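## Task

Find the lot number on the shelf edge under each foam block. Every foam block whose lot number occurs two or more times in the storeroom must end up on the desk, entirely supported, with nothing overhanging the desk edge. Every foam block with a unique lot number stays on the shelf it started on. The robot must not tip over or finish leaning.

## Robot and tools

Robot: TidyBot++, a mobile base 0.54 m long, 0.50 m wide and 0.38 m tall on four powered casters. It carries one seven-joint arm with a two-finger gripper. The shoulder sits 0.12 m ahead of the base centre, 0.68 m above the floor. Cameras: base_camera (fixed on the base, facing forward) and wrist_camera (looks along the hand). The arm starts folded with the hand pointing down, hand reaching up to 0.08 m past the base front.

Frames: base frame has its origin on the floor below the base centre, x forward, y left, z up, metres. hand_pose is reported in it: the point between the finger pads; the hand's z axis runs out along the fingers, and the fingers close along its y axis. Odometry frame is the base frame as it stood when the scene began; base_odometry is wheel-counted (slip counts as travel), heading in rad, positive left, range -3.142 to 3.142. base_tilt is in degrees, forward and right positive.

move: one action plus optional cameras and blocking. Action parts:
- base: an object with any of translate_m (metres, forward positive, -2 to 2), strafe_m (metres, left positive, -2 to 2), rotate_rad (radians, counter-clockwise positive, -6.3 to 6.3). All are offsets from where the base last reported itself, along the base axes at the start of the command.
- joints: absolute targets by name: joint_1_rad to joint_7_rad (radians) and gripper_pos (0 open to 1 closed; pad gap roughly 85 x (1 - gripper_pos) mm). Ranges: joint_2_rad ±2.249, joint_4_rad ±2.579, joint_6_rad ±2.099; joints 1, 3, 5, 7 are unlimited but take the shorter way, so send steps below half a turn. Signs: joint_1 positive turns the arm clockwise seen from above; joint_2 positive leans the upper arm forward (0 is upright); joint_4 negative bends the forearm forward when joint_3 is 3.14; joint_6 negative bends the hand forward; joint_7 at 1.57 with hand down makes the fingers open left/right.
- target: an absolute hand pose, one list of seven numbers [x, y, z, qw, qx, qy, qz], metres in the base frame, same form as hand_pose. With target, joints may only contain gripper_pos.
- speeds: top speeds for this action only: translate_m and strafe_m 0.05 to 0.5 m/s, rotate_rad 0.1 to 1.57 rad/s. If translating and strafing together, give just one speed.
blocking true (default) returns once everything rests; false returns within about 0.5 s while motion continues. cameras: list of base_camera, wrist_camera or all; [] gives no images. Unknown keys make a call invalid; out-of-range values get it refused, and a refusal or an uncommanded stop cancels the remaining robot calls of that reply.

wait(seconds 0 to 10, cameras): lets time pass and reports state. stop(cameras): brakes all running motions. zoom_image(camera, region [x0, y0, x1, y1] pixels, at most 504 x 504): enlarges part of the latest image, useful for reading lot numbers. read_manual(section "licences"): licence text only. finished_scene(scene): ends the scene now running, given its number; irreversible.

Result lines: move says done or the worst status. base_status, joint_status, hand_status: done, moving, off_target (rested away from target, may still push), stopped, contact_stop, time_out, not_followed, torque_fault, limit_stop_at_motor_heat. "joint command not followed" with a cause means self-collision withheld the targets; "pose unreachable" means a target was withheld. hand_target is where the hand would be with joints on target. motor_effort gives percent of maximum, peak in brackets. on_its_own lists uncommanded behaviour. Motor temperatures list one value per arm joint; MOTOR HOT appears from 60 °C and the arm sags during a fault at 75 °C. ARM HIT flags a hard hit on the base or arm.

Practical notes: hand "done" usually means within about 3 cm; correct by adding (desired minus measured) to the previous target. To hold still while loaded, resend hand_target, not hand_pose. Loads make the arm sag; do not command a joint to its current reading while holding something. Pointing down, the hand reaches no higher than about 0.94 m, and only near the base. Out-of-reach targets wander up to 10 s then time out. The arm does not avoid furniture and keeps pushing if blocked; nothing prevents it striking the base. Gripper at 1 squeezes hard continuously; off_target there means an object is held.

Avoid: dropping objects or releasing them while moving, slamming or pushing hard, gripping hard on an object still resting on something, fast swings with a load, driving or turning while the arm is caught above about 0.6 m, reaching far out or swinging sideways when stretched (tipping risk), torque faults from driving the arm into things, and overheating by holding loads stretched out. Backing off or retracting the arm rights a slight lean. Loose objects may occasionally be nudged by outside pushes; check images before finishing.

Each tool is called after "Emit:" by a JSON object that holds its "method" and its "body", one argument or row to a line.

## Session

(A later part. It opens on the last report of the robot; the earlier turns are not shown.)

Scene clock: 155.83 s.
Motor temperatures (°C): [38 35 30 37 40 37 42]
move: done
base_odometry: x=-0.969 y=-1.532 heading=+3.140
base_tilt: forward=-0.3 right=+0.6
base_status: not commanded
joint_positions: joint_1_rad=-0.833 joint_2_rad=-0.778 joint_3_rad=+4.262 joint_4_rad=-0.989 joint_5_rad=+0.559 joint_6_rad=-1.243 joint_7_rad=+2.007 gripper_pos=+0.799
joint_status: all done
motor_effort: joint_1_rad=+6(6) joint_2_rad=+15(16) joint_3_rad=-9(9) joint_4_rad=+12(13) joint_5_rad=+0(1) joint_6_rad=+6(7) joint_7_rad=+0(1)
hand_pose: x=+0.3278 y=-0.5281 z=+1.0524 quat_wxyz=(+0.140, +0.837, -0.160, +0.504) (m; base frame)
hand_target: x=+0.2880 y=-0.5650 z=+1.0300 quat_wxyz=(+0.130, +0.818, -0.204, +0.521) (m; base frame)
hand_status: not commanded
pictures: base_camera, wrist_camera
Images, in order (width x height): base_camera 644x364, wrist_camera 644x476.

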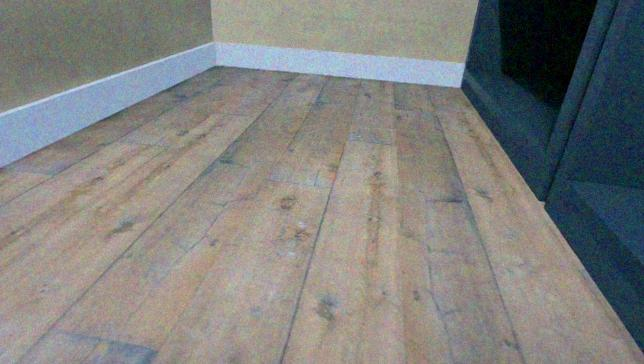

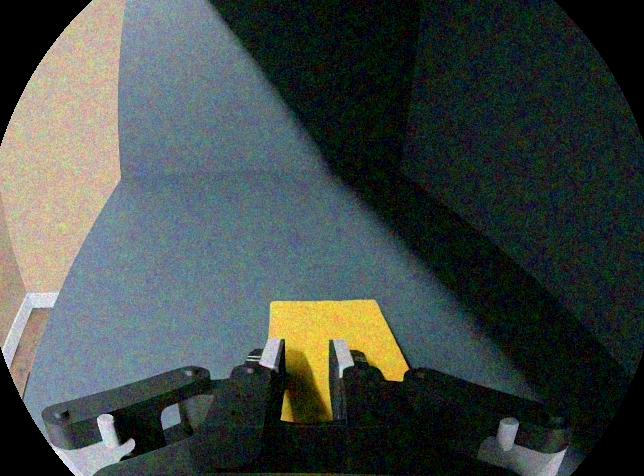

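Emit:
{"method": "move", "body": {
  "target": [0.288,-0.565,1.07,0.13,0.818,-0.204,0.521],
  "joints": {"gripper_pos":0}
}}

Emit:
{"method": "move", "body": {
  "target": [0.275,-0.575,0.99,0.13,0.818,-0.204,0.521]
}}

Scene clock: 157.20 s.
Motor temperatures (°C): [38 35 30 37 40 37 42]
move: off_target
base_odometry: x=-0.969 y=-1.532 heading=+3.140
base_tilt: forward=-0.3 right=+0.6
base_status: not commanded
joint_positions: joint_1_rad=-0.874 joint_2_rad=-0.757 joint_3_rad=+4.265 joint_4_rad=-0.849 joint_5_rad=+0.559 joint_6_rad=-1.286 joint_7_rad=+2.007 gripper_pos=+0.000
joint_status: all done
motor_effort: joint_1_rad=+1(6) joint_2_rad=+16(17) joint_3_rad=-12(13) joint_4_rad=+14(18) joint_5_rad=-3(3) joint_6_rad=+7(8) joint_7_rad=+0(1)
hand_pose: x=+0.3159 y=-0.5401 z=+1.0919 quat_wxyz=(+0.146, +0.818, -0.177, +0.527) (m; base frame)
hand_target: x=+0.2880 y=-0.5650 z=+1.0700 quat_wxyz=(+0.130, +0.818, -0.204, +0.521) (m; base frame)
hand_status: off_target (0.043 m and 3.6 deg from the pose sent, 0.057 m and 5.9 deg at the start)
pictures: base_camera, wrist_camera
Images, in order (width x height): base_camera 644x364, wrist_camera 644x476.

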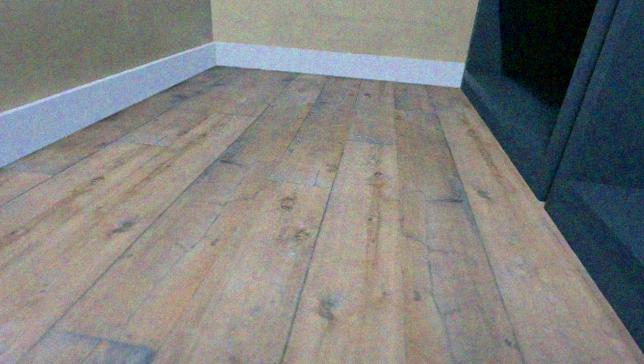

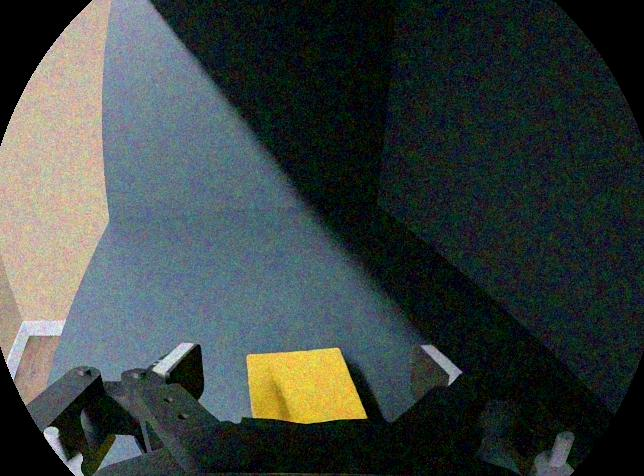

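Scene clock: 158.60 s.
Motor temperatures (°C): [38 35 30 37 40 37 42]
move: off_target
base_odometry: x=-0.969 y=-1.532 heading=+3.140
base_tilt: forward=-0.3 right=+0.6
base_status: not commanded
joint_positions: joint_1_rad=-0.801 joint_2_rad=-0.791 joint_3_rad=+4.265 joint_4_rad=-1.082 joint_5_rad=+0.559 joint_6_rad=-1.147 joint_7_rad=+2.007 gripper_pos=+0.000
joint_status: not commanded
motor_effort: joint_1_rad=+7(8) joint_2_rad=+5(17) joint_3_rad=-7(12) joint_4_rad=+10(15) joint_5_rad=-2(4) joint_6_rad=+3(8) joint_7_rad=-1(2)
hand_pose: x=+0.3362 y=-0.5305 z=+1.0411 quat_wxyz=(+0.153, +0.832, -0.154, +0.511) (m; base frame)
hand_target: x=+0.2750 y=-0.5750 z=+0.9900 quat_wxyz=(+0.130, +0.818, -0.204, +0.521) (m; base frame)
hand_status: off_target (0.091 m and 6.6 deg from the pose sent, 0.115 m and 3.6 deg at the start)
pictures: base_camera, wrist_camera
Images, in order (width x height): base_camera 644x364, wrist_camera 644x476.

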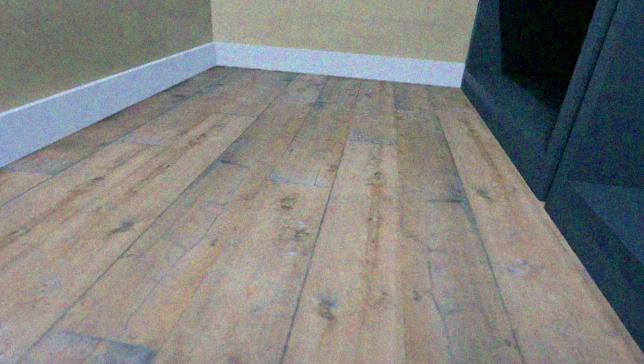

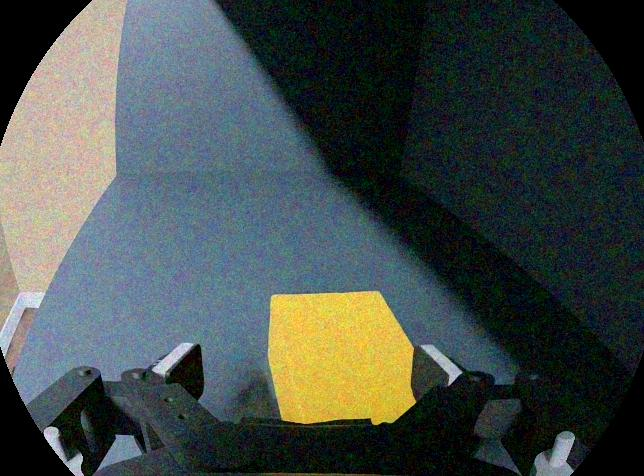

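Emit:
{"method": "move", "body": {
  "target": [0.25,-0.555,1.08,0.13,0.818,-0.204,0.521]
}}

Emit:
{"method": "move", "body": {
  "target": [0.205,-0.53,1.07,0.13,0.818,-0.204,0.521]
}}

Emit:
{"method": "move", "body": {
  "target": [0.205,-0.53,1.02,0.13,0.818,-0.204,0.521]
}}

Scene clock: 160.43 s.
Motor temperatures (°C): [38 35 30 37 40 37 42]
move: off_target
base_odometry: x=-0.969 y=-1.532 heading=+3.140
base_tilt: forward=-0.3 right=+0.6
base_status: not commanded
joint_positions: joint_1_rad=-0.882 joint_2_rad=-0.751 joint_3_rad=+4.244 joint_4_rad=-0.814 joint_5_rad=+0.559 joint_6_rad=-1.366 joint_7_rad=+2.007 gripper_pos=+0.000
joint_status: not commanded
motor_effort: joint_1_rad=+12(12) joint_2_rad=+14(14) joint_3_rad=-11(12) joint_4_rad=+17(21) joint_5_rad=-2(3) joint_6_rad=+7(8) joint_7_rad=+0(1)
hand_pose: x=+0.3107 y=-0.5257 z=+1.0905 quat_wxyz=(+0.129, +0.829, -0.171, +0.516) (m; base frame)
hand_target: x=+0.2500 y=-0.5550 z=+1.0800 quat_wxyz=(+0.130, +0.818, -0.204, +0.521) (m; base frame)
hand_status: off_target (0.068 m and 4.0 deg from the pose sent, 0.098 m and 6.6 deg at the start)
pictures: base_camera, wrist_camera
Images, in order (width x height): base_camera 644x364, wrist_camera 644x476.

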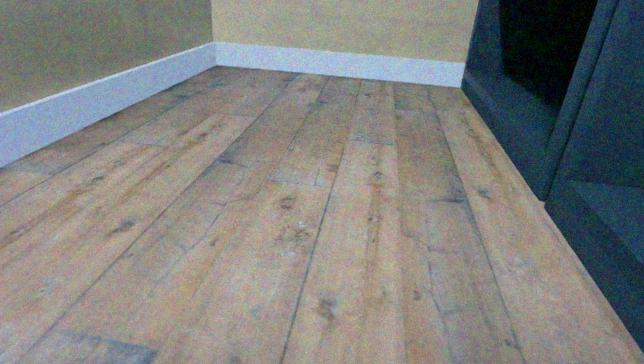

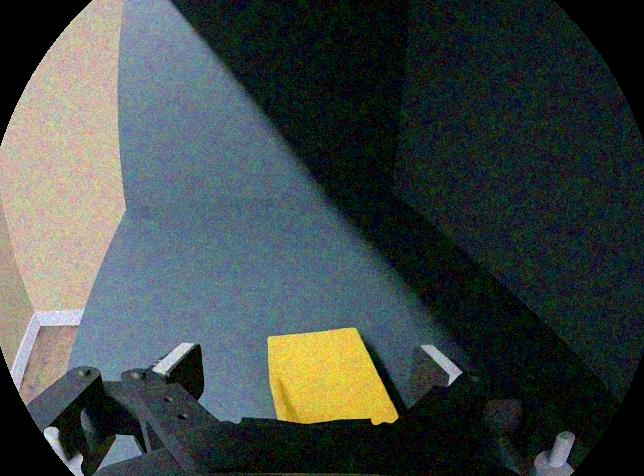

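Scene clock: 161.50 s.
Motor temperatures (°C): [38 35 30 37 40 37 42]
move: off_target
base_odometry: x=-0.969 y=-1.531 heading=+3.140
base_tilt: forward=-0.3 right=+0.6
base_status: not commanded
joint_positions: joint_1_rad=-0.815 joint_2_rad=-0.740 joint_3_rad=+4.183 joint_4_rad=-0.884 joint_5_rad=+0.559 joint_6_rad=-1.376 joint_7_rad=+2.015 gripper_pos=+0.000
joint_status: not commanded
motor_effort: joint_1_rad=+22(24) joint_2_rad=+5(15) joint_3_rad=-11(12) joint_4_rad=+22(22) joint_5_rad=-2(3) joint_6_rad=+7(8) joint_7_rad=+0(1)
hand_pose: x=+0.3062 y=-0.4994 z=+1.0878 quat_wxyz=(+0.139, +0.840, -0.150, +0.503) (m; base frame)
hand_target: x=+0.2050 y=-0.5300 z=+1.0700 quat_wxyz=(+0.130, +0.818, -0.204, +0.521) (m; base frame)
hand_status: off_target (0.107 m and 7.1 deg from the pose sent, 0.108 m and 4.0 deg at the start)
pictures: base_camera, wrist_camera
Images, in order (width x height): base_camera 644x364, wrist_camera 644x476.

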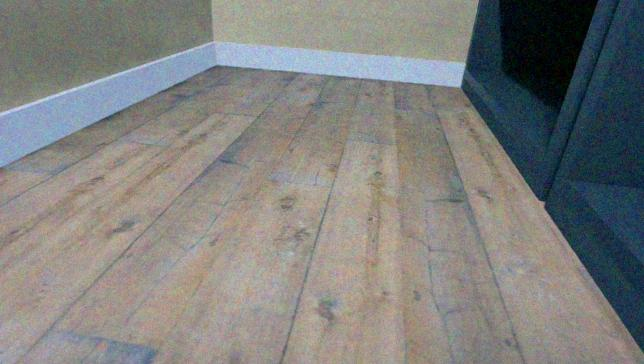

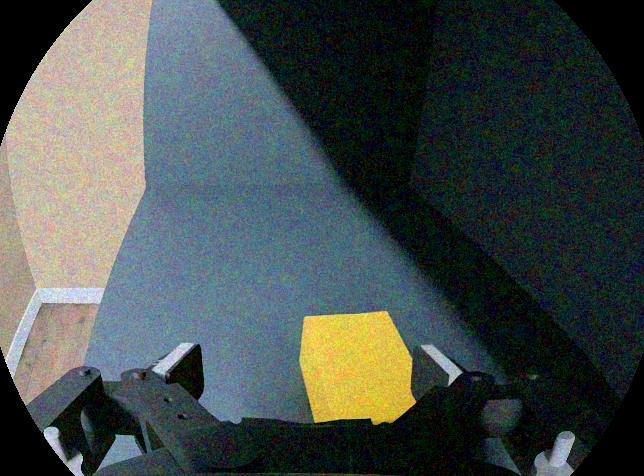

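Scene clock: 162.73 s.
Motor temperatures (°C): [38 35 30 37 40 37 42]
move: off_target
base_odometry: x=-0.969 y=-1.531 heading=+3.140
base_tilt: forward=-0.3 right=+0.6
base_status: not commanded
joint_positions: joint_1_rad=-0.678 joint_2_rad=-0.747 joint_3_rad=+4.173 joint_4_rad=-1.099 joint_5_rad=+0.559 joint_6_rad=-1.329 joint_7_rad=+2.016 gripper_pos=+0.000
joint_status: not commanded
motor_effort: joint_1_rad=+15(23) joint_2_rad=-5(5) joint_3_rad=-8(11) joint_4_rad=+20(22) joint_5_rad=-2(2) joint_6_rad=+7(8) joint_7_rad=+0(1)
hand_pose: x=+0.2913 y=-0.4835 z=+1.0283 quat_wxyz=(+0.153, +0.869, -0.146, +0.447) (m; base frame)
hand_target: x=+0.2050 y=-0.5300 z=+1.0200 quat_wxyz=(+0.130, +0.818, -0.204, +0.521) (m; base frame)
hand_status: off_target (0.098 m and 12.5 deg from the pose sent, 0.126 m and 7.1 deg at the start)
pictures: base_camera, wrist_camera
Images, in order (width x height): base_camera 644x364, wrist_camera 644x476.

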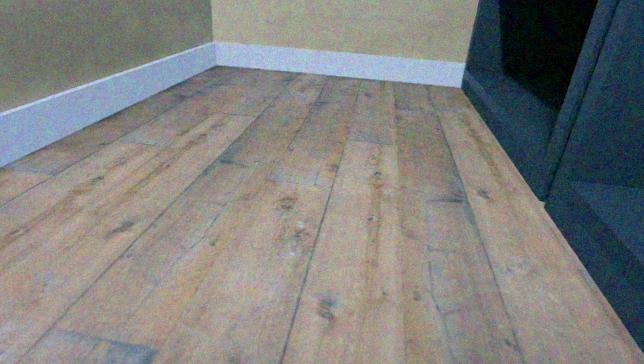

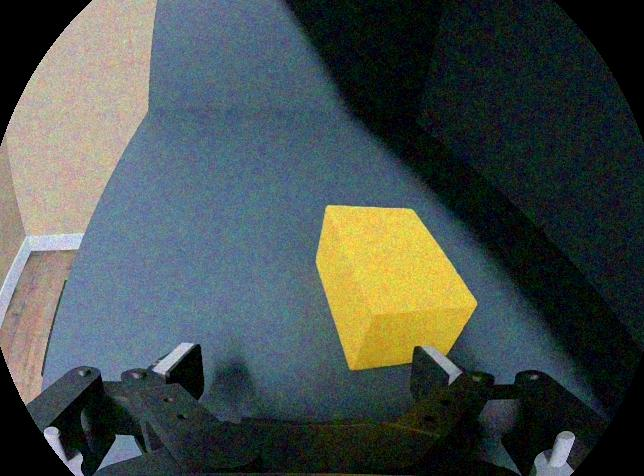

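Emit:
{"method": "move", "body": {
  "target": [0.22,-0.57,1.015,0.13,0.818,-0.204,0.521]
}}

Scene clock: 164.00 s.
Motor temperatures (°C): [38 35 30 37 40 37 42]
move: off_target
base_odometry: x=-0.969 y=-1.532 heading=+3.140
base_tilt: forward=-0.3 right=+0.6
base_status: not commanded
joint_positions: joint_1_rad=-0.722 joint_2_rad=-0.747 joint_3_rad=+4.177 joint_4_rad=-1.042 joint_5_rad=+0.559 joint_6_rad=-1.329 joint_7_rad=+2.037 gripper_pos=+0.000
joint_status: not commanded
motor_effort: joint_1_rad=+6(16) joint_2_rad=-10(11) joint_3_rad=-5(8) joint_4_rad=+22(24) joint_5_rad=-1(2) joint_6_rad=+7(8) joint_7_rad=+0(1)
hand_pose: x=+0.2998 y=-0.4896 z=+1.0470 quat_wxyz=(+0.156, +0.861, -0.136, +0.465) (m; base frame)
hand_target: x=+0.2200 y=-0.5700 z=+1.0150 quat_wxyz=(+0.130, +0.818, -0.204, +0.521) (m; base frame)
hand_status: off_target (0.118 m and 11.6 deg from the pose sent, 0.113 m and 12.5 deg at the start)
pictures: base_camera, wrist_camera
Images, in order (width x height): base_camera 644x364, wrist_camera 644x476.

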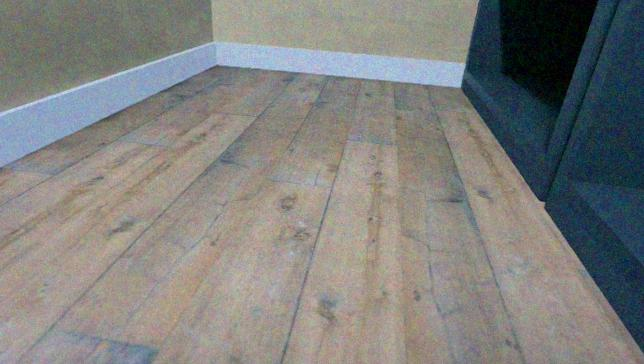

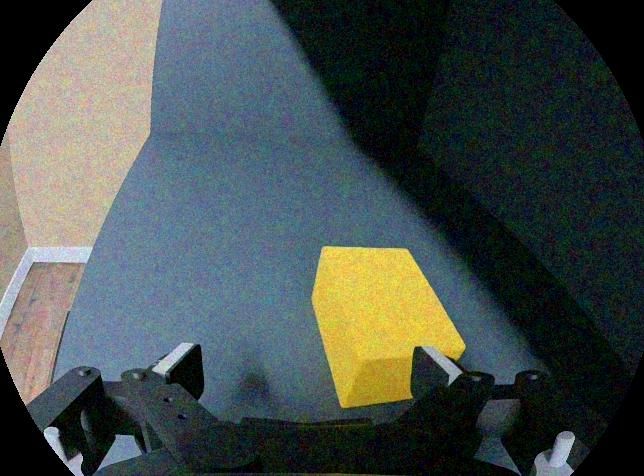

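Emit:
{"method": "move", "body": {
  "target": [0.28,-0.44,1.1,0.139,0.814,-0.218,0.519]
}}

Emit:
{"method": "move", "body": {
  "base": {"translate_m":0.1}
}}

Emit:
{"method": "move", "body": {
  "target": [0.14,-0.5,1.08,0.122,0.821,-0.193,0.523]
}}

Emit:
{"method": "move", "body": {
  "target": [0.14,-0.51,1.015,0.122,0.821,-0.193,0.523]
}}

Scene clock: 165.87 s.
Motor temperatures (°C): [38 35 30 37 40 37 42]
move: done
base_odometry: x=-0.969 y=-1.531 heading=+3.140
base_tilt: forward=-0.4 right=+0.6
base_status: not commanded
joint_positions: joint_1_rad=-0.450 joint_2_rad=-0.666 joint_3_rad=+4.113 joint_4_rad=-1.082 joint_5_rad=+0.390 joint_6_rad=-1.281 joint_7_rad=+1.946 gripper_pos=+0.000
joint_status: not commanded
motor_effort: joint_1_rad=+0(16) joint_2_rad=+17(18) joint_3_rad=-10(11) joint_4_rad=+14(24) joint_5_rad=-2(2) joint_6_rad=+7(8) joint_7_rad=+0(1)
hand_pose: x=+0.2547 y=-0.4558 z=+1.0880 quat_wxyz=(+0.163, +0.828, -0.215, +0.492) (m; base frame)
hand_target: x=+0.2800 y=-0.4400 z=+1.1000 quat_wxyz=(+0.139, +0.814, -0.218, +0.519) (m; base frame)
hand_status: done (0.032 m and 4.5 deg from the pose sent, 0.075 m and 12.6 deg at the start)
pictures: base_camera, wrist_camera
Images, in order (width x height): base_camera 644x364, wrist_camera 644x476.

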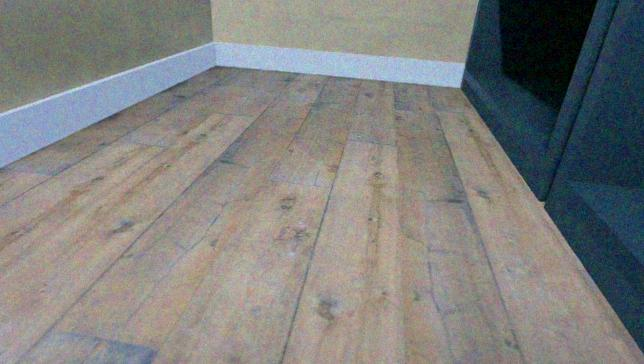

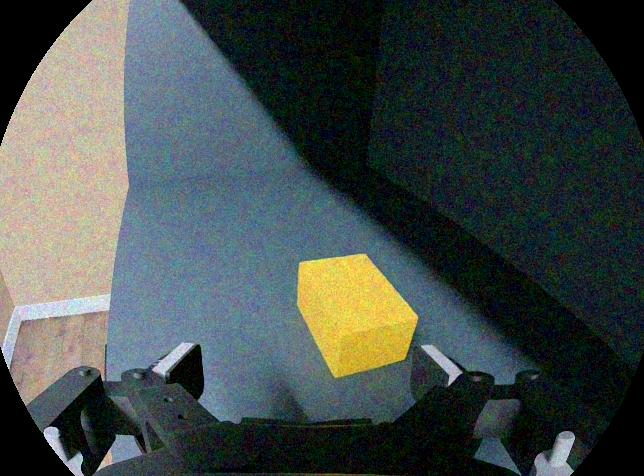

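Scene clock: 167.13 s.
Motor temperatures (°C): [38 35 30 37 40 37 42]
move: done
base_odometry: x=-1.069 y=-1.531 heading=+3.140
base_tilt: forward=-0.3 right=+0.6
base_status: done
joint_positions: joint_1_rad=-0.447 joint_2_rad=-0.645 joint_3_rad=+4.110 joint_4_rad=-1.090 joint_5_rad=+0.384 joint_6_rad=-1.278 joint_7_rad=+1.945 gripper_pos=+0.000
joint_status: not commanded
motor_effort: joint_1_rad=+0(2) joint_2_rad=+17(21) joint_3_rad=-9(11) joint_4_rad=+14(15) joint_5_rad=-1(2) joint_6_rad=+7(8) joint_7_rad=+0(1)
hand_pose: x=+0.2645 y=-0.4496 z=+1.0882 quat_wxyz=(+0.166, +0.832, -0.210, +0.486) (m; base frame)
hand_target: x=+0.2800 y=-0.4400 z=+1.1000 quat_wxyz=(+0.139, +0.814, -0.218, +0.519) (m; base frame)
hand_status: not commanded
pictures: base_camera, wrist_camera
Images, in order (width x height): base_camera 644x364, wrist_camera 644x476.

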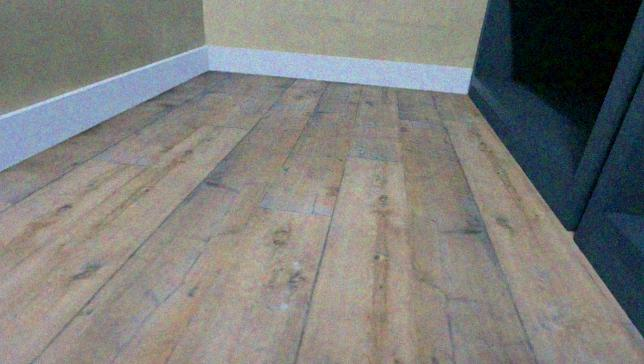

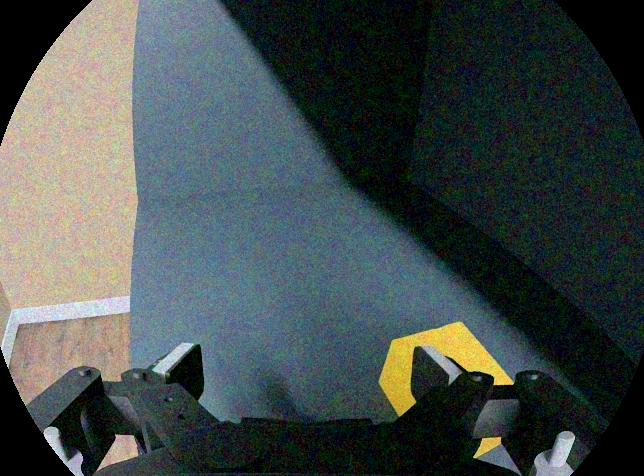

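Scene clock: 168.93 s.
Motor temperatures (°C): [38 35 30 37 40 37 42]
move: off_target
base_odometry: x=-1.069 y=-1.531 heading=+3.140
base_tilt: forward=-0.3 right=+0.6
base_status: not commanded
joint_positions: joint_1_rad=-0.599 joint_2_rad=-0.808 joint_3_rad=+4.085 joint_4_rad=-0.771 joint_5_rad=+0.456 joint_6_rad=-1.549 joint_7_rad=+2.074 gripper_pos=+0.000
joint_status: not commanded
motor_effort: joint_1_rad=+2(2) joint_2_rad=+21(28) joint_3_rad=-9(11) joint_4_rad=+9(15) joint_5_rad=-3(8) joint_6_rad=+7(8) joint_7_rad=+0(1)
hand_pose: x=+0.1724 y=-0.4817 z=+1.1041 quat_wxyz=(+0.119, +0.816, -0.187, +0.535) (m; base frame)
hand_target: x=+0.1400 y=-0.5000 z=+1.0800 quat_wxyz=(+0.122, +0.821, -0.193, +0.523) (m; base frame)
hand_status: off_target (0.044 m and 1.7 deg from the pose sent, 0.135 m and 7.0 deg at the start)
pictures: base_camera, wrist_camera
Images, in order (width x height): base_camera 644x364, wrist_camera 644x476.

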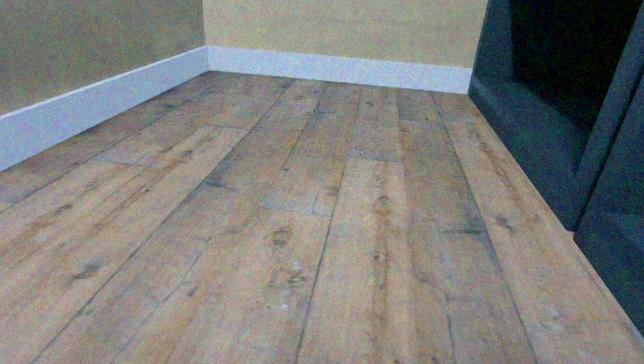

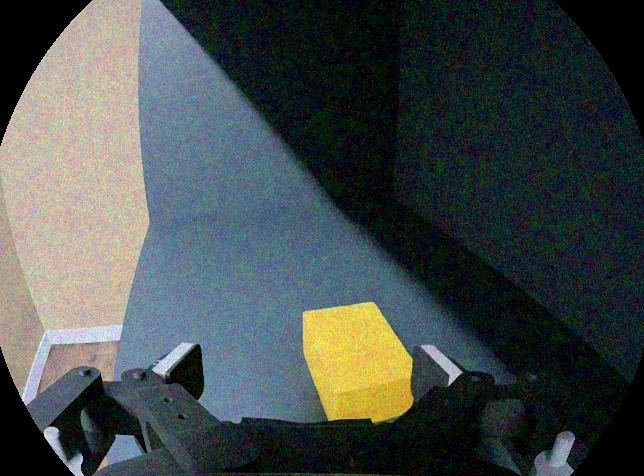

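Scene clock: 170.30 s.
Motor temperatures (°C): [38 35 30 37 40 37 42]
move: off_target
base_odometry: x=-1.069 y=-1.531 heading=+3.140
base_tilt: forward=-0.4 right=+0.6
base_status: not commanded
joint_positions: joint_1_rad=-0.548 joint_2_rad=-0.887 joint_3_rad=+4.085 joint_4_rad=-1.018 joint_5_rad=+0.456 joint_6_rad=-1.475 joint_7_rad=+2.085 gripper_pos=+0.000
joint_status: not commanded
motor_effort: joint_1_rad=+4(4) joint_2_rad=+15(21) joint_3_rad=-10(10) joint_4_rad=+12(13) joint_5_rad=-3(3) joint_6_rad=+6(8) joint_7_rad=+0(1)
hand_pose: x=+0.1915 y=-0.4708 z=+1.0343 quat_wxyz=(+0.096, +0.843, -0.160, +0.504) (m; base frame)
hand_target: x=+0.1400 y=-0.5100 z=+1.0150 quat_wxyz=(+0.122, +0.821, -0.193, +0.523) (m; base frame)
hand_status: off_target (0.068 m and 5.8 deg from the pose sent, 0.099 m and 1.7 deg at the start)
pictures: base_camera, wrist_camera
Images, in order (width x height): base_camera 644x364, wrist_camera 644x476.

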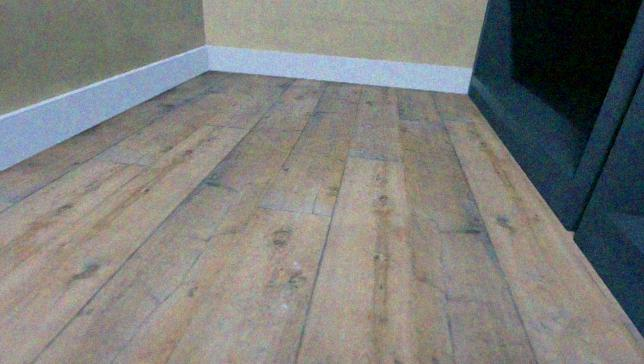

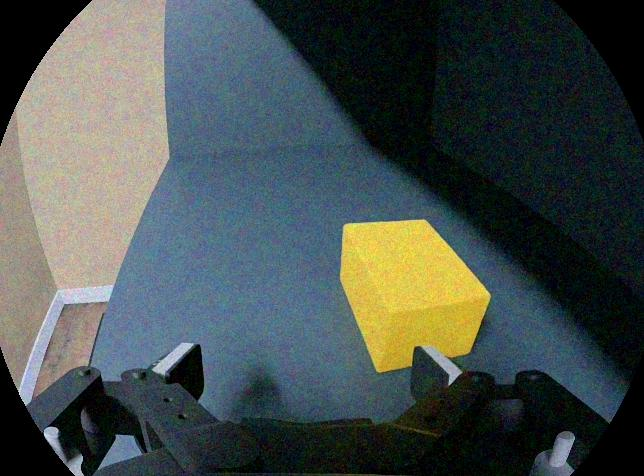

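Emit:
{"method": "move", "body": {
  "base": {"translate_m":-0.05,"strafe_m":-0.02}
}}

Emit:
{"method": "move", "body": {
  "target": [0.13,-0.575,1.015,0.122,0.821,-0.193,0.523]
}}

Scene clock: 171.53 s.
Motor temperatures (°C): [38 35 30 37 40 37 42]
move: done
base_odometry: x=-1.020 y=-1.512 heading=+3.140
base_tilt: forward=-0.3 right=+0.6
base_status: done
joint_positions: joint_1_rad=-0.565 joint_2_rad=-0.820 joint_3_rad=+4.085 joint_4_rad=-1.085 joint_5_rad=+0.456 joint_6_rad=-1.473 joint_7_rad=+2.085 gripper_pos=+0.000
joint_status: not commanded
motor_effort: joint_1_rad=+12(14) joint_2_rad=-5(15) joint_3_rad=-7(10) joint_4_rad=+25(27) joint_5_rad=-3(4) joint_6_rad=+7(8) joint_7_rad=+0(1)
hand_pose: x=+0.2350 y=-0.4431 z=+1.0244 quat_wxyz=(+0.102, +0.872, -0.123, +0.462) (m; base frame)
hand_target: x=+0.1400 y=-0.5100 z=+1.0150 quat_wxyz=(+0.122, +0.821, -0.193, +0.523) (m; base frame)
hand_status: not commanded
pictures: base_camera, wrist_camera
Images, in order (width x height): base_camera 644x364, wrist_camera 644x476.

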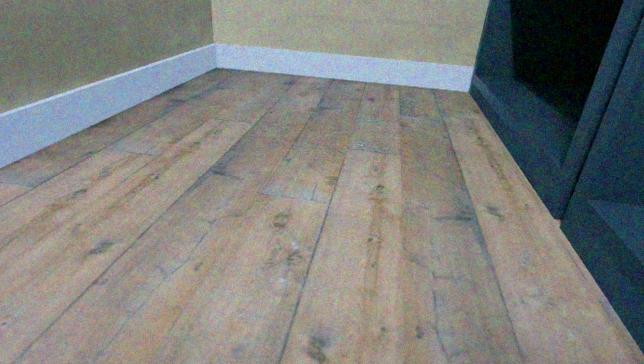

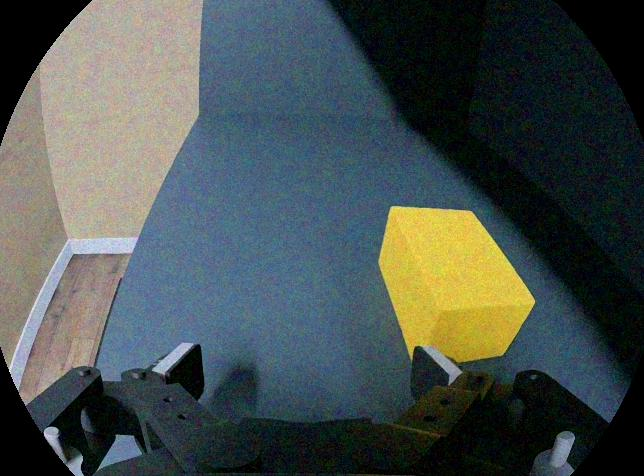

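Scene clock: 173.10 s.
Motor temperatures (°C): [38 35 30 37 40 37 42]
move: off_target
base_odometry: x=-1.020 y=-1.512 heading=+3.140
base_tilt: forward=-0.3 right=+0.6
base_status: not commanded
joint_positions: joint_1_rad=-0.738 joint_2_rad=-0.805 joint_3_rad=+4.128 joint_4_rad=-0.792 joint_5_rad=+0.542 joint_6_rad=-1.501 joint_7_rad=+2.181 gripper_pos=+0.000
joint_status: not commanded
motor_effort: joint_1_rad=+6(12) joint_2_rad=-6(11) joint_3_rad=-9(10) joint_4_rad=+16(26) joint_5_rad=-3(3) joint_6_rad=+7(8) joint_7_rad=+0(1)
hand_pose: x=+0.2291 y=-0.5059 z=+1.0868 quat_wxyz=(+0.149, +0.840, -0.120, +0.508) (m; base frame)
hand_target: x=+0.1300 y=-0.5750 z=+1.0150 quat_wxyz=(+0.122, +0.821, -0.193, +0.523) (m; base frame)
hand_status: off_target (0.141 m and 9.3 deg from the pose sent, 0.169 m and 12.3 deg at the start)
pictures: base_camera, wrist_camera
Images, in order (width x height): base_camera 644x364, wrist_camera 644x476.

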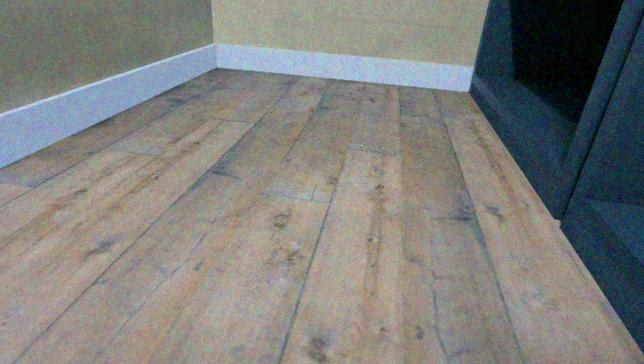

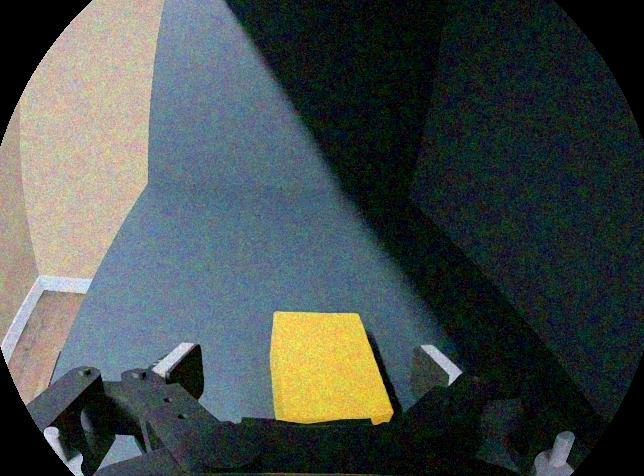

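Emit:
{"method": "move", "body": {
  "base": {"translate_m":0.07},
  "target": [0.12,-0.55,1.07,0.122,0.821,-0.193,0.523]
}}

Emit:
{"method": "move", "body": {
  "target": [0.11,-0.55,1.01,0.122,0.821,-0.193,0.523]
}}

Scene clock: 175.60 s.
Motor temperatures (°C): [38 35 30 37 40 37 42]
move: off_target
base_odometry: x=-1.090 y=-1.511 heading=+3.140
base_tilt: forward=-0.3 right=+0.6
base_status: done
joint_positions: joint_1_rad=-0.726 joint_2_rad=-0.889 joint_3_rad=+4.128 joint_4_rad=-0.545 joint_5_rad=+0.574 joint_6_rad=-1.672 joint_7_rad=+2.192 gripper_pos=+0.000
joint_status: not commanded
motor_effort: joint_1_rad=-8(9) joint_2_rad=+38(39) joint_3_rad=-11(12) joint_4_rad=+15(16) joint_5_rad=-3(5) joint_6_rad=+6(8) joint_7_rad=-1(1)
hand_pose: x=+0.1165 y=-0.5443 z=+1.0721 quat_wxyz=(+0.113, +0.809, -0.205, +0.539) (m; base frame)
hand_target: x=+0.1200 y=-0.5500 z=+1.0700 quat_wxyz=(+0.122, +0.821, -0.193, +0.523) (m; base frame)
hand_status: off_target (0.007 m and 2.9 deg from the pose sent, 0.119 m and 9.3 deg at the start)
pictures: base_camera, wrist_camera
Images, in order (width x height): base_camera 644x364, wrist_camera 644x476.

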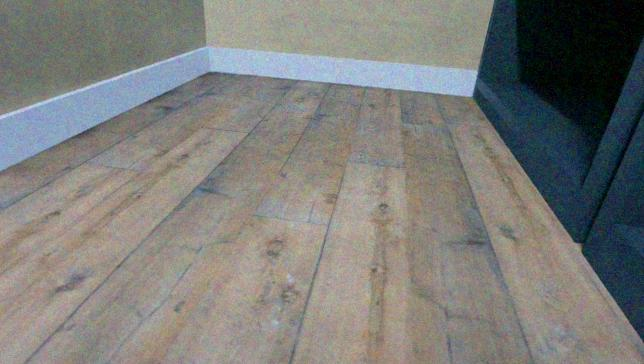

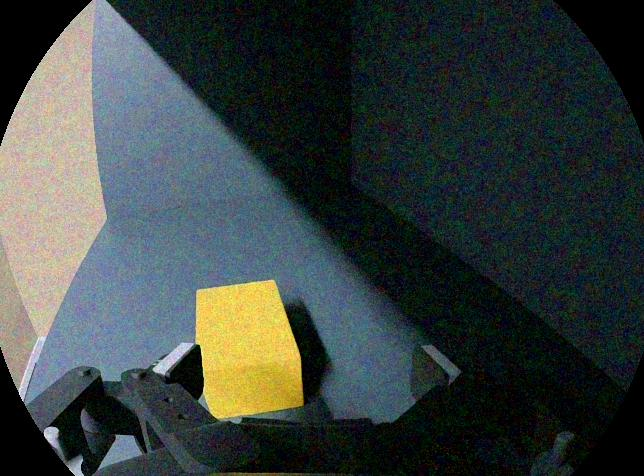

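Scene clock: 177.07 s.
Motor temperatures (°C): [38 35 30 37 40 37 42]
move: off_target
base_odometry: x=-1.090 y=-1.511 heading=+3.140
base_tilt: forward=-0.3 right=+0.6
base_status: not commanded
joint_positions: joint_1_rad=-0.649 joint_2_rad=-0.948 joint_3_rad=+4.125 joint_4_rad=-0.804 joint_5_rad=+0.574 joint_6_rad=-1.593 joint_7_rad=+2.192 gripper_pos=+0.000
joint_status: not commanded
motor_effort: joint_1_rad=+3(9) joint_2_rad=+27(38) joint_3_rad=-11(12) joint_4_rad=+6(14) joint_5_rad=-4(6) joint_6_rad=+6(7) joint_7_rad=+0(1)
hand_pose: x=+0.1357 y=-0.5316 z=+1.0177 quat_wxyz=(+0.108, +0.840, -0.178, +0.502) (m; base frame)
hand_target: x=+0.1100 y=-0.5500 z=+1.0100 quat_wxyz=(+0.122, +0.821, -0.193, +0.523) (m; base frame)
hand_status: off_target (0.033 m and 4.0 deg from the pose sent, 0.063 m and 2.9 deg at the start)
pictures: base_camera, wrist_camera
Images, in order (width x height): base_camera 644x364, wrist_camera 644x476.

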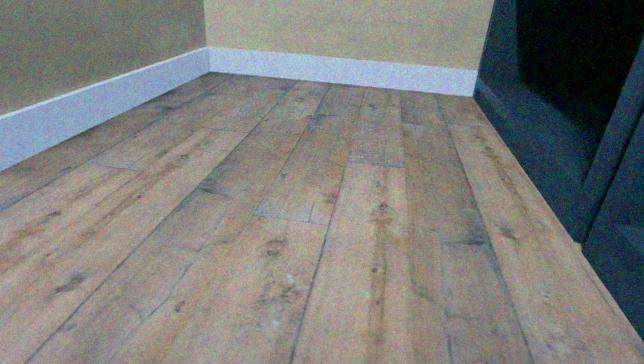

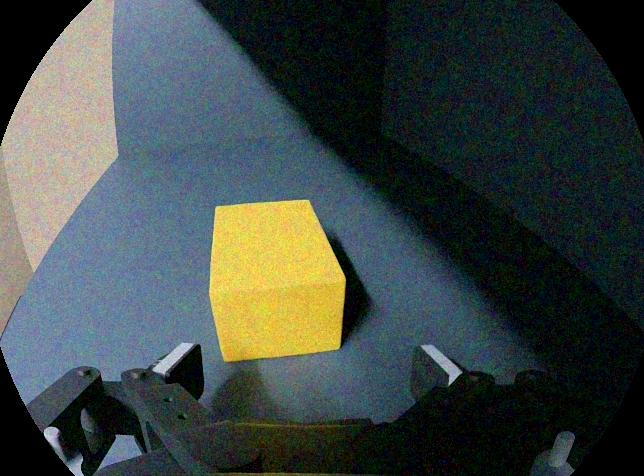

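Emit:
{"method": "move", "body": {
  "base": {"translate_m":0.06},
  "speeds": {"translate_m":0.1}
}}

Emit:
{"method": "move", "body": {
  "joints": {"gripper_pos":0.45}
}}

Scene clock: 178.40 s.
Motor temperatures (°C): [38 35 30 37 40 37 42]
move: done
base_odometry: x=-1.150 y=-1.511 heading=+3.140
base_tilt: forward=-0.4 right=+0.6
base_status: done
joint_positions: joint_1_rad=-0.622 joint_2_rad=-0.979 joint_3_rad=+4.125 joint_4_rad=-0.805 joint_5_rad=+0.574 joint_6_rad=-1.591 joint_7_rad=+2.192 gripper_pos=+0.000
joint_status: not commanded
motor_effort: joint_1_rad=-1(3) joint_2_rad=+32(35) joint_3_rad=-11(12) joint_4_rad=+5(7) joint_5_rad=-4(5) joint_6_rad=+6(7) joint_7_rad=+0(1)
hand_pose: x=+0.1135 y=-0.5378 z=+1.0080 quat_wxyz=(+0.105, +0.832, -0.195, +0.509) (m; base frame)
hand_target: x=+0.1100 y=-0.5500 z=+1.0100 quat_wxyz=(+0.122, +0.821, -0.193, +0.523) (m; base frame)
hand_status: not commanded
pictures: base_camera, wrist_camera
Images, in order (width x height): base_camera 644x364, wrist_camera 644x476.

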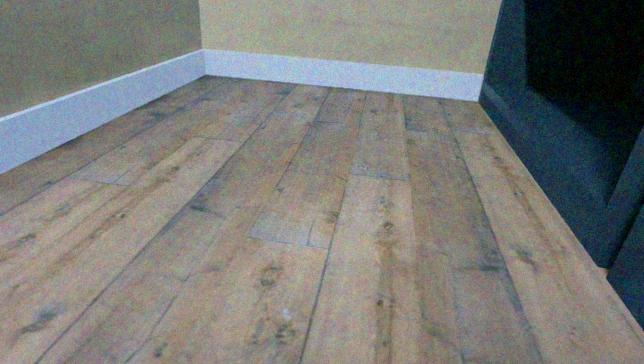

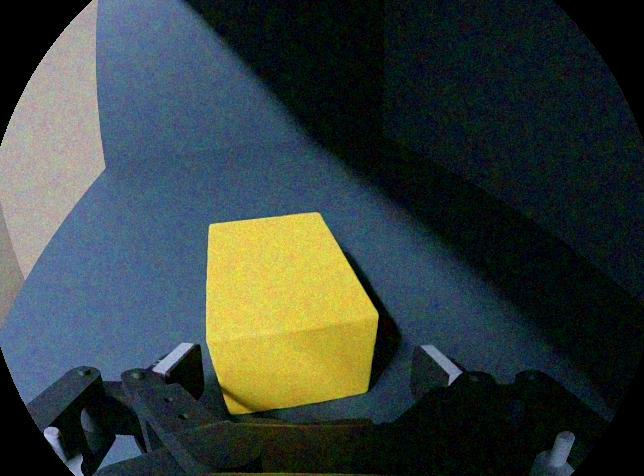

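Scene clock: 179.20 s.
Motor temperatures (°C): [38 35 30 37 40 37 42]
move: done
base_odometry: x=-1.150 y=-1.511 heading=+3.140
base_tilt: forward=-0.4 right=+0.6
base_status: not commanded
joint_positions: joint_1_rad=-0.622 joint_2_rad=-0.979 joint_3_rad=+4.124 joint_4_rad=-0.805 joint_5_rad=+0.574 joint_6_rad=-1.587 joint_7_rad=+2.192 gripper_pos=+0.432
joint_status: all done
motor_effort: joint_1_rad=+0(2) joint_2_rad=+31(33) joint_3_rad=-10(11) joint_4_rad=+5(5) joint_5_rad=-3(4) joint_6_rad=+6(7) joint_7_rad=+0(0)
hand_pose: x=+0.1137 y=-0.5387 z=+1.0092 quat_wxyz=(+0.107, +0.831, -0.195, +0.510) (m; base frame)
hand_target: x=+0.1100 y=-0.5500 z=+1.0100 quat_wxyz=(+0.122, +0.821, -0.193, +0.523) (m; base frame)
hand_status: not commanded
pictures: base_camera, wrist_camera
Images, in order (width x height): base_camera 644x364, wrist_camera 644x476.

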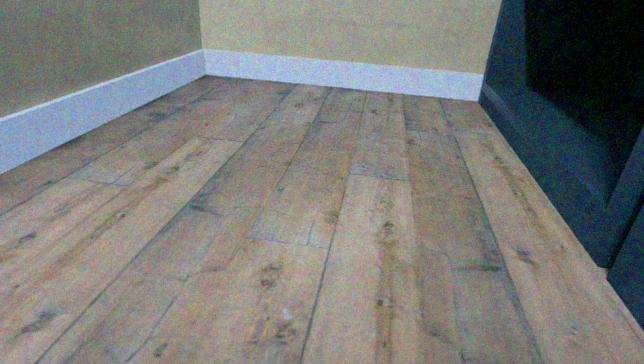

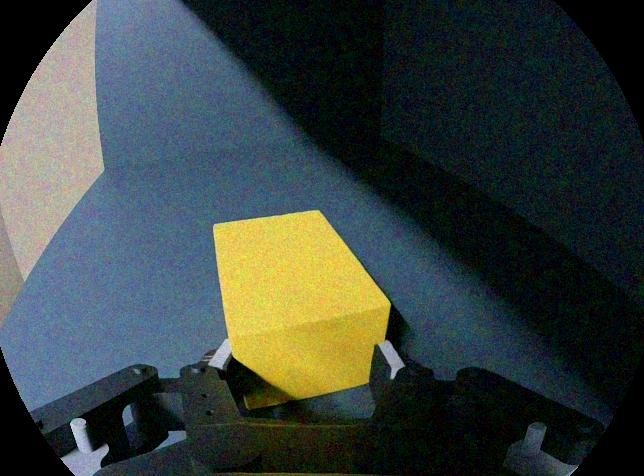

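Emit:
{"method": "move", "body": {
  "joints": {"gripper_pos":0.1}
}}

Emit:
{"method": "move", "body": {
  "base": {"translate_m":0.05},
  "speeds": {"translate_m":0.1}
}}

Emit:
{"method": "move", "body": {
  "joints": {"gripper_pos":0.6}
}}

Scene clock: 180.13 s.
Motor temperatures (°C): [38 35 30 37 40 37 42]
move: done
base_odometry: x=-1.150 y=-1.511 heading=+3.140
base_tilt: forward=-0.4 right=+0.6
base_status: not commanded
joint_positions: joint_1_rad=-0.622 joint_2_rad=-0.979 joint_3_rad=+4.124 joint_4_rad=-0.805 joint_5_rad=+0.574 joint_6_rad=-1.587 joint_7_rad=+2.192 gripper_pos=+0.100
joint_status: all done
motor_effort: joint_1_rad=+0(1) joint_2_rad=+32(33) joint_3_rad=-11(11) joint_4_rad=+5(5) joint_5_rad=-4(4) joint_6_rad=+6(7) joint_7_rad=+0(1)
hand_pose: x=+0.1137 y=-0.5387 z=+1.0092 quat_wxyz=(+0.107, +0.831, -0.195, +0.510) (m; base frame)
hand_target: x=+0.1100 y=-0.5500 z=+1.0100 quat_wxyz=(+0.122, +0.821, -0.193, +0.523) (m; base frame)
hand_status: not commanded
pictures: base_camera, wrist_camera
Images, in order (width x height): base_camera 644x364, wrist_camera 644x476.

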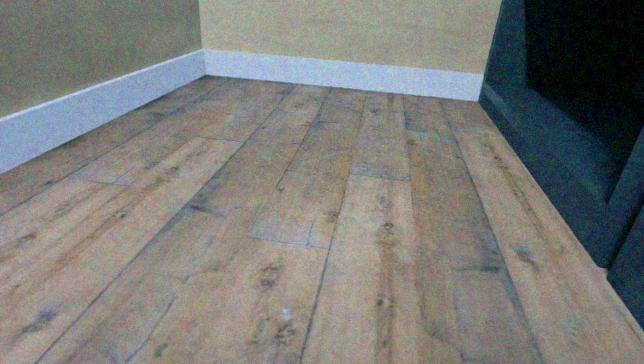

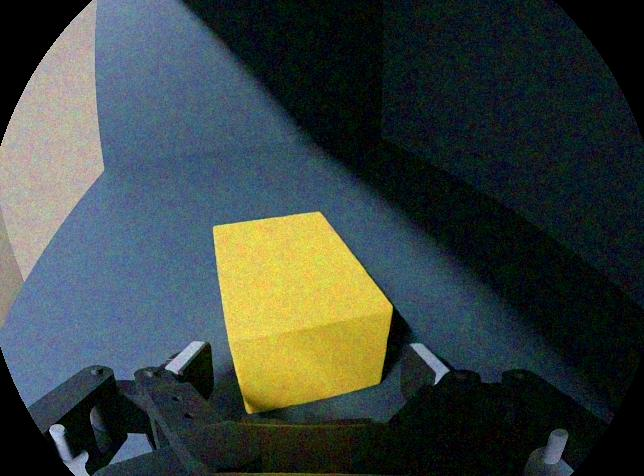

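Scene clock: 181.20 s.
Motor temperatures (°C): [38 35 30 37 40 37 42]
move: done
base_odometry: x=-1.201 y=-1.510 heading=+3.139
base_tilt: forward=-0.4 right=+0.6
base_status: done
joint_positions: joint_1_rad=-0.619 joint_2_rad=-0.981 joint_3_rad=+4.124 joint_4_rad=-0.806 joint_5_rad=+0.574 joint_6_rad=-1.587 joint_7_rad=+2.192 gripper_pos=+0.100
joint_status: not commanded
motor_effort: joint_1_rad=+0(3) joint_2_rad=+32(35) joint_3_rad=-11(12) joint_4_rad=+4(6) joint_5_rad=-4(5) joint_6_rad=+7(7) joint_7_rad=+0(1)
hand_pose: x=+0.1118 y=-0.5388 z=+1.0085 quat_wxyz=(+0.107, +0.830, -0.196, +0.510) (m; base frame)
hand_target: x=+0.1100 y=-0.5500 z=+1.0100 quat_wxyz=(+0.122, +0.821, -0.193, +0.523) (m; base frame)
hand_status: not commanded
pictures: base_camera, wrist_camera
Images, in order (width x height): base_camera 644x364, wrist_camera 644x476.

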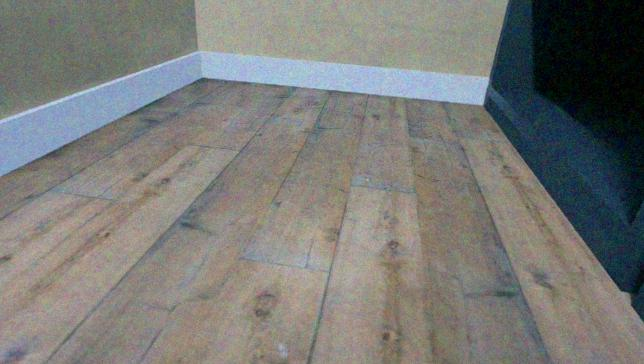

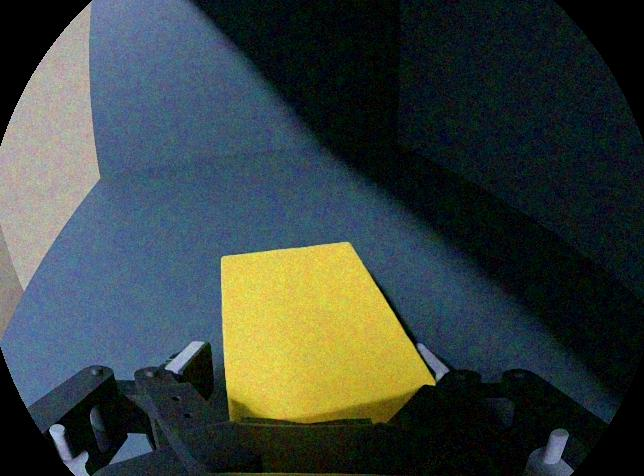

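Scene clock: 182.03 s.
Motor temperatures (°C): [38 35 30 37 40 37 42]
move: off_target
base_odometry: x=-1.201 y=-1.510 heading=+3.139
base_tilt: forward=-0.4 right=+0.6
base_status: not commanded
joint_positions: joint_1_rad=-0.619 joint_2_rad=-0.981 joint_3_rad=+4.122 joint_4_rad=-0.806 joint_5_rad=+0.574 joint_6_rad=-1.583 joint_7_rad=+2.192 gripper_pos=+0.363
joint_status: gripper_pos off_target (ended at +0.363, target +0.600)
motor_effort: joint_1_rad=-1(3) joint_2_rad=+33(33) joint_3_rad=-11(12) joint_4_rad=+4(5) joint_5_rad=-4(4) joint_6_rad=+6(7) joint_7_rad=+0(1)
hand_pose: x=+0.1121 y=-0.5392 z=+1.0103 quat_wxyz=(+0.109, +0.829, -0.196, +0.512) (m; base frame)
hand_target: x=+0.1100 y=-0.5500 z=+1.0100 quat_wxyz=(+0.122, +0.821, -0.193, +0.523) (m; base frame)
hand_status: not commanded
pictures: base_camera, wrist_camera
Images, in order (width x height): base_camera 644x364, wrist_camera 644x476.

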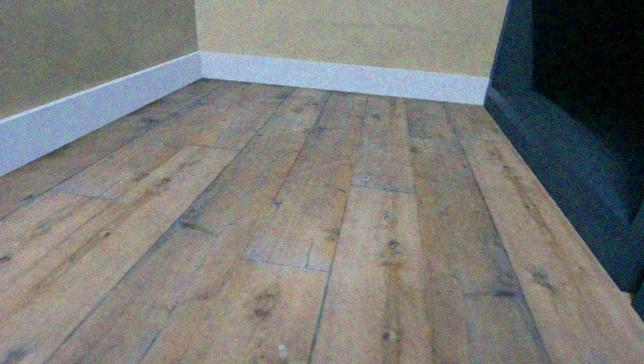

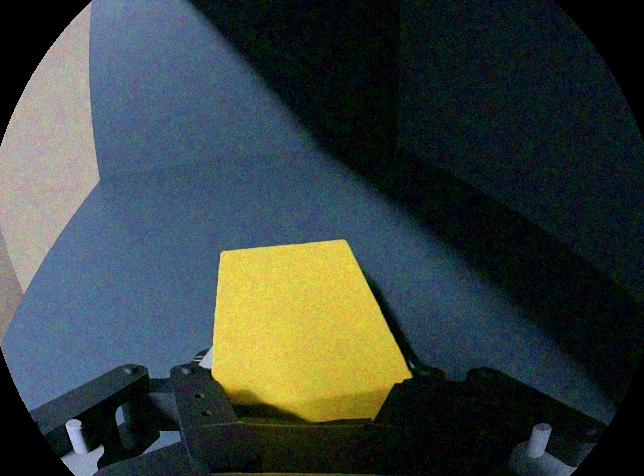

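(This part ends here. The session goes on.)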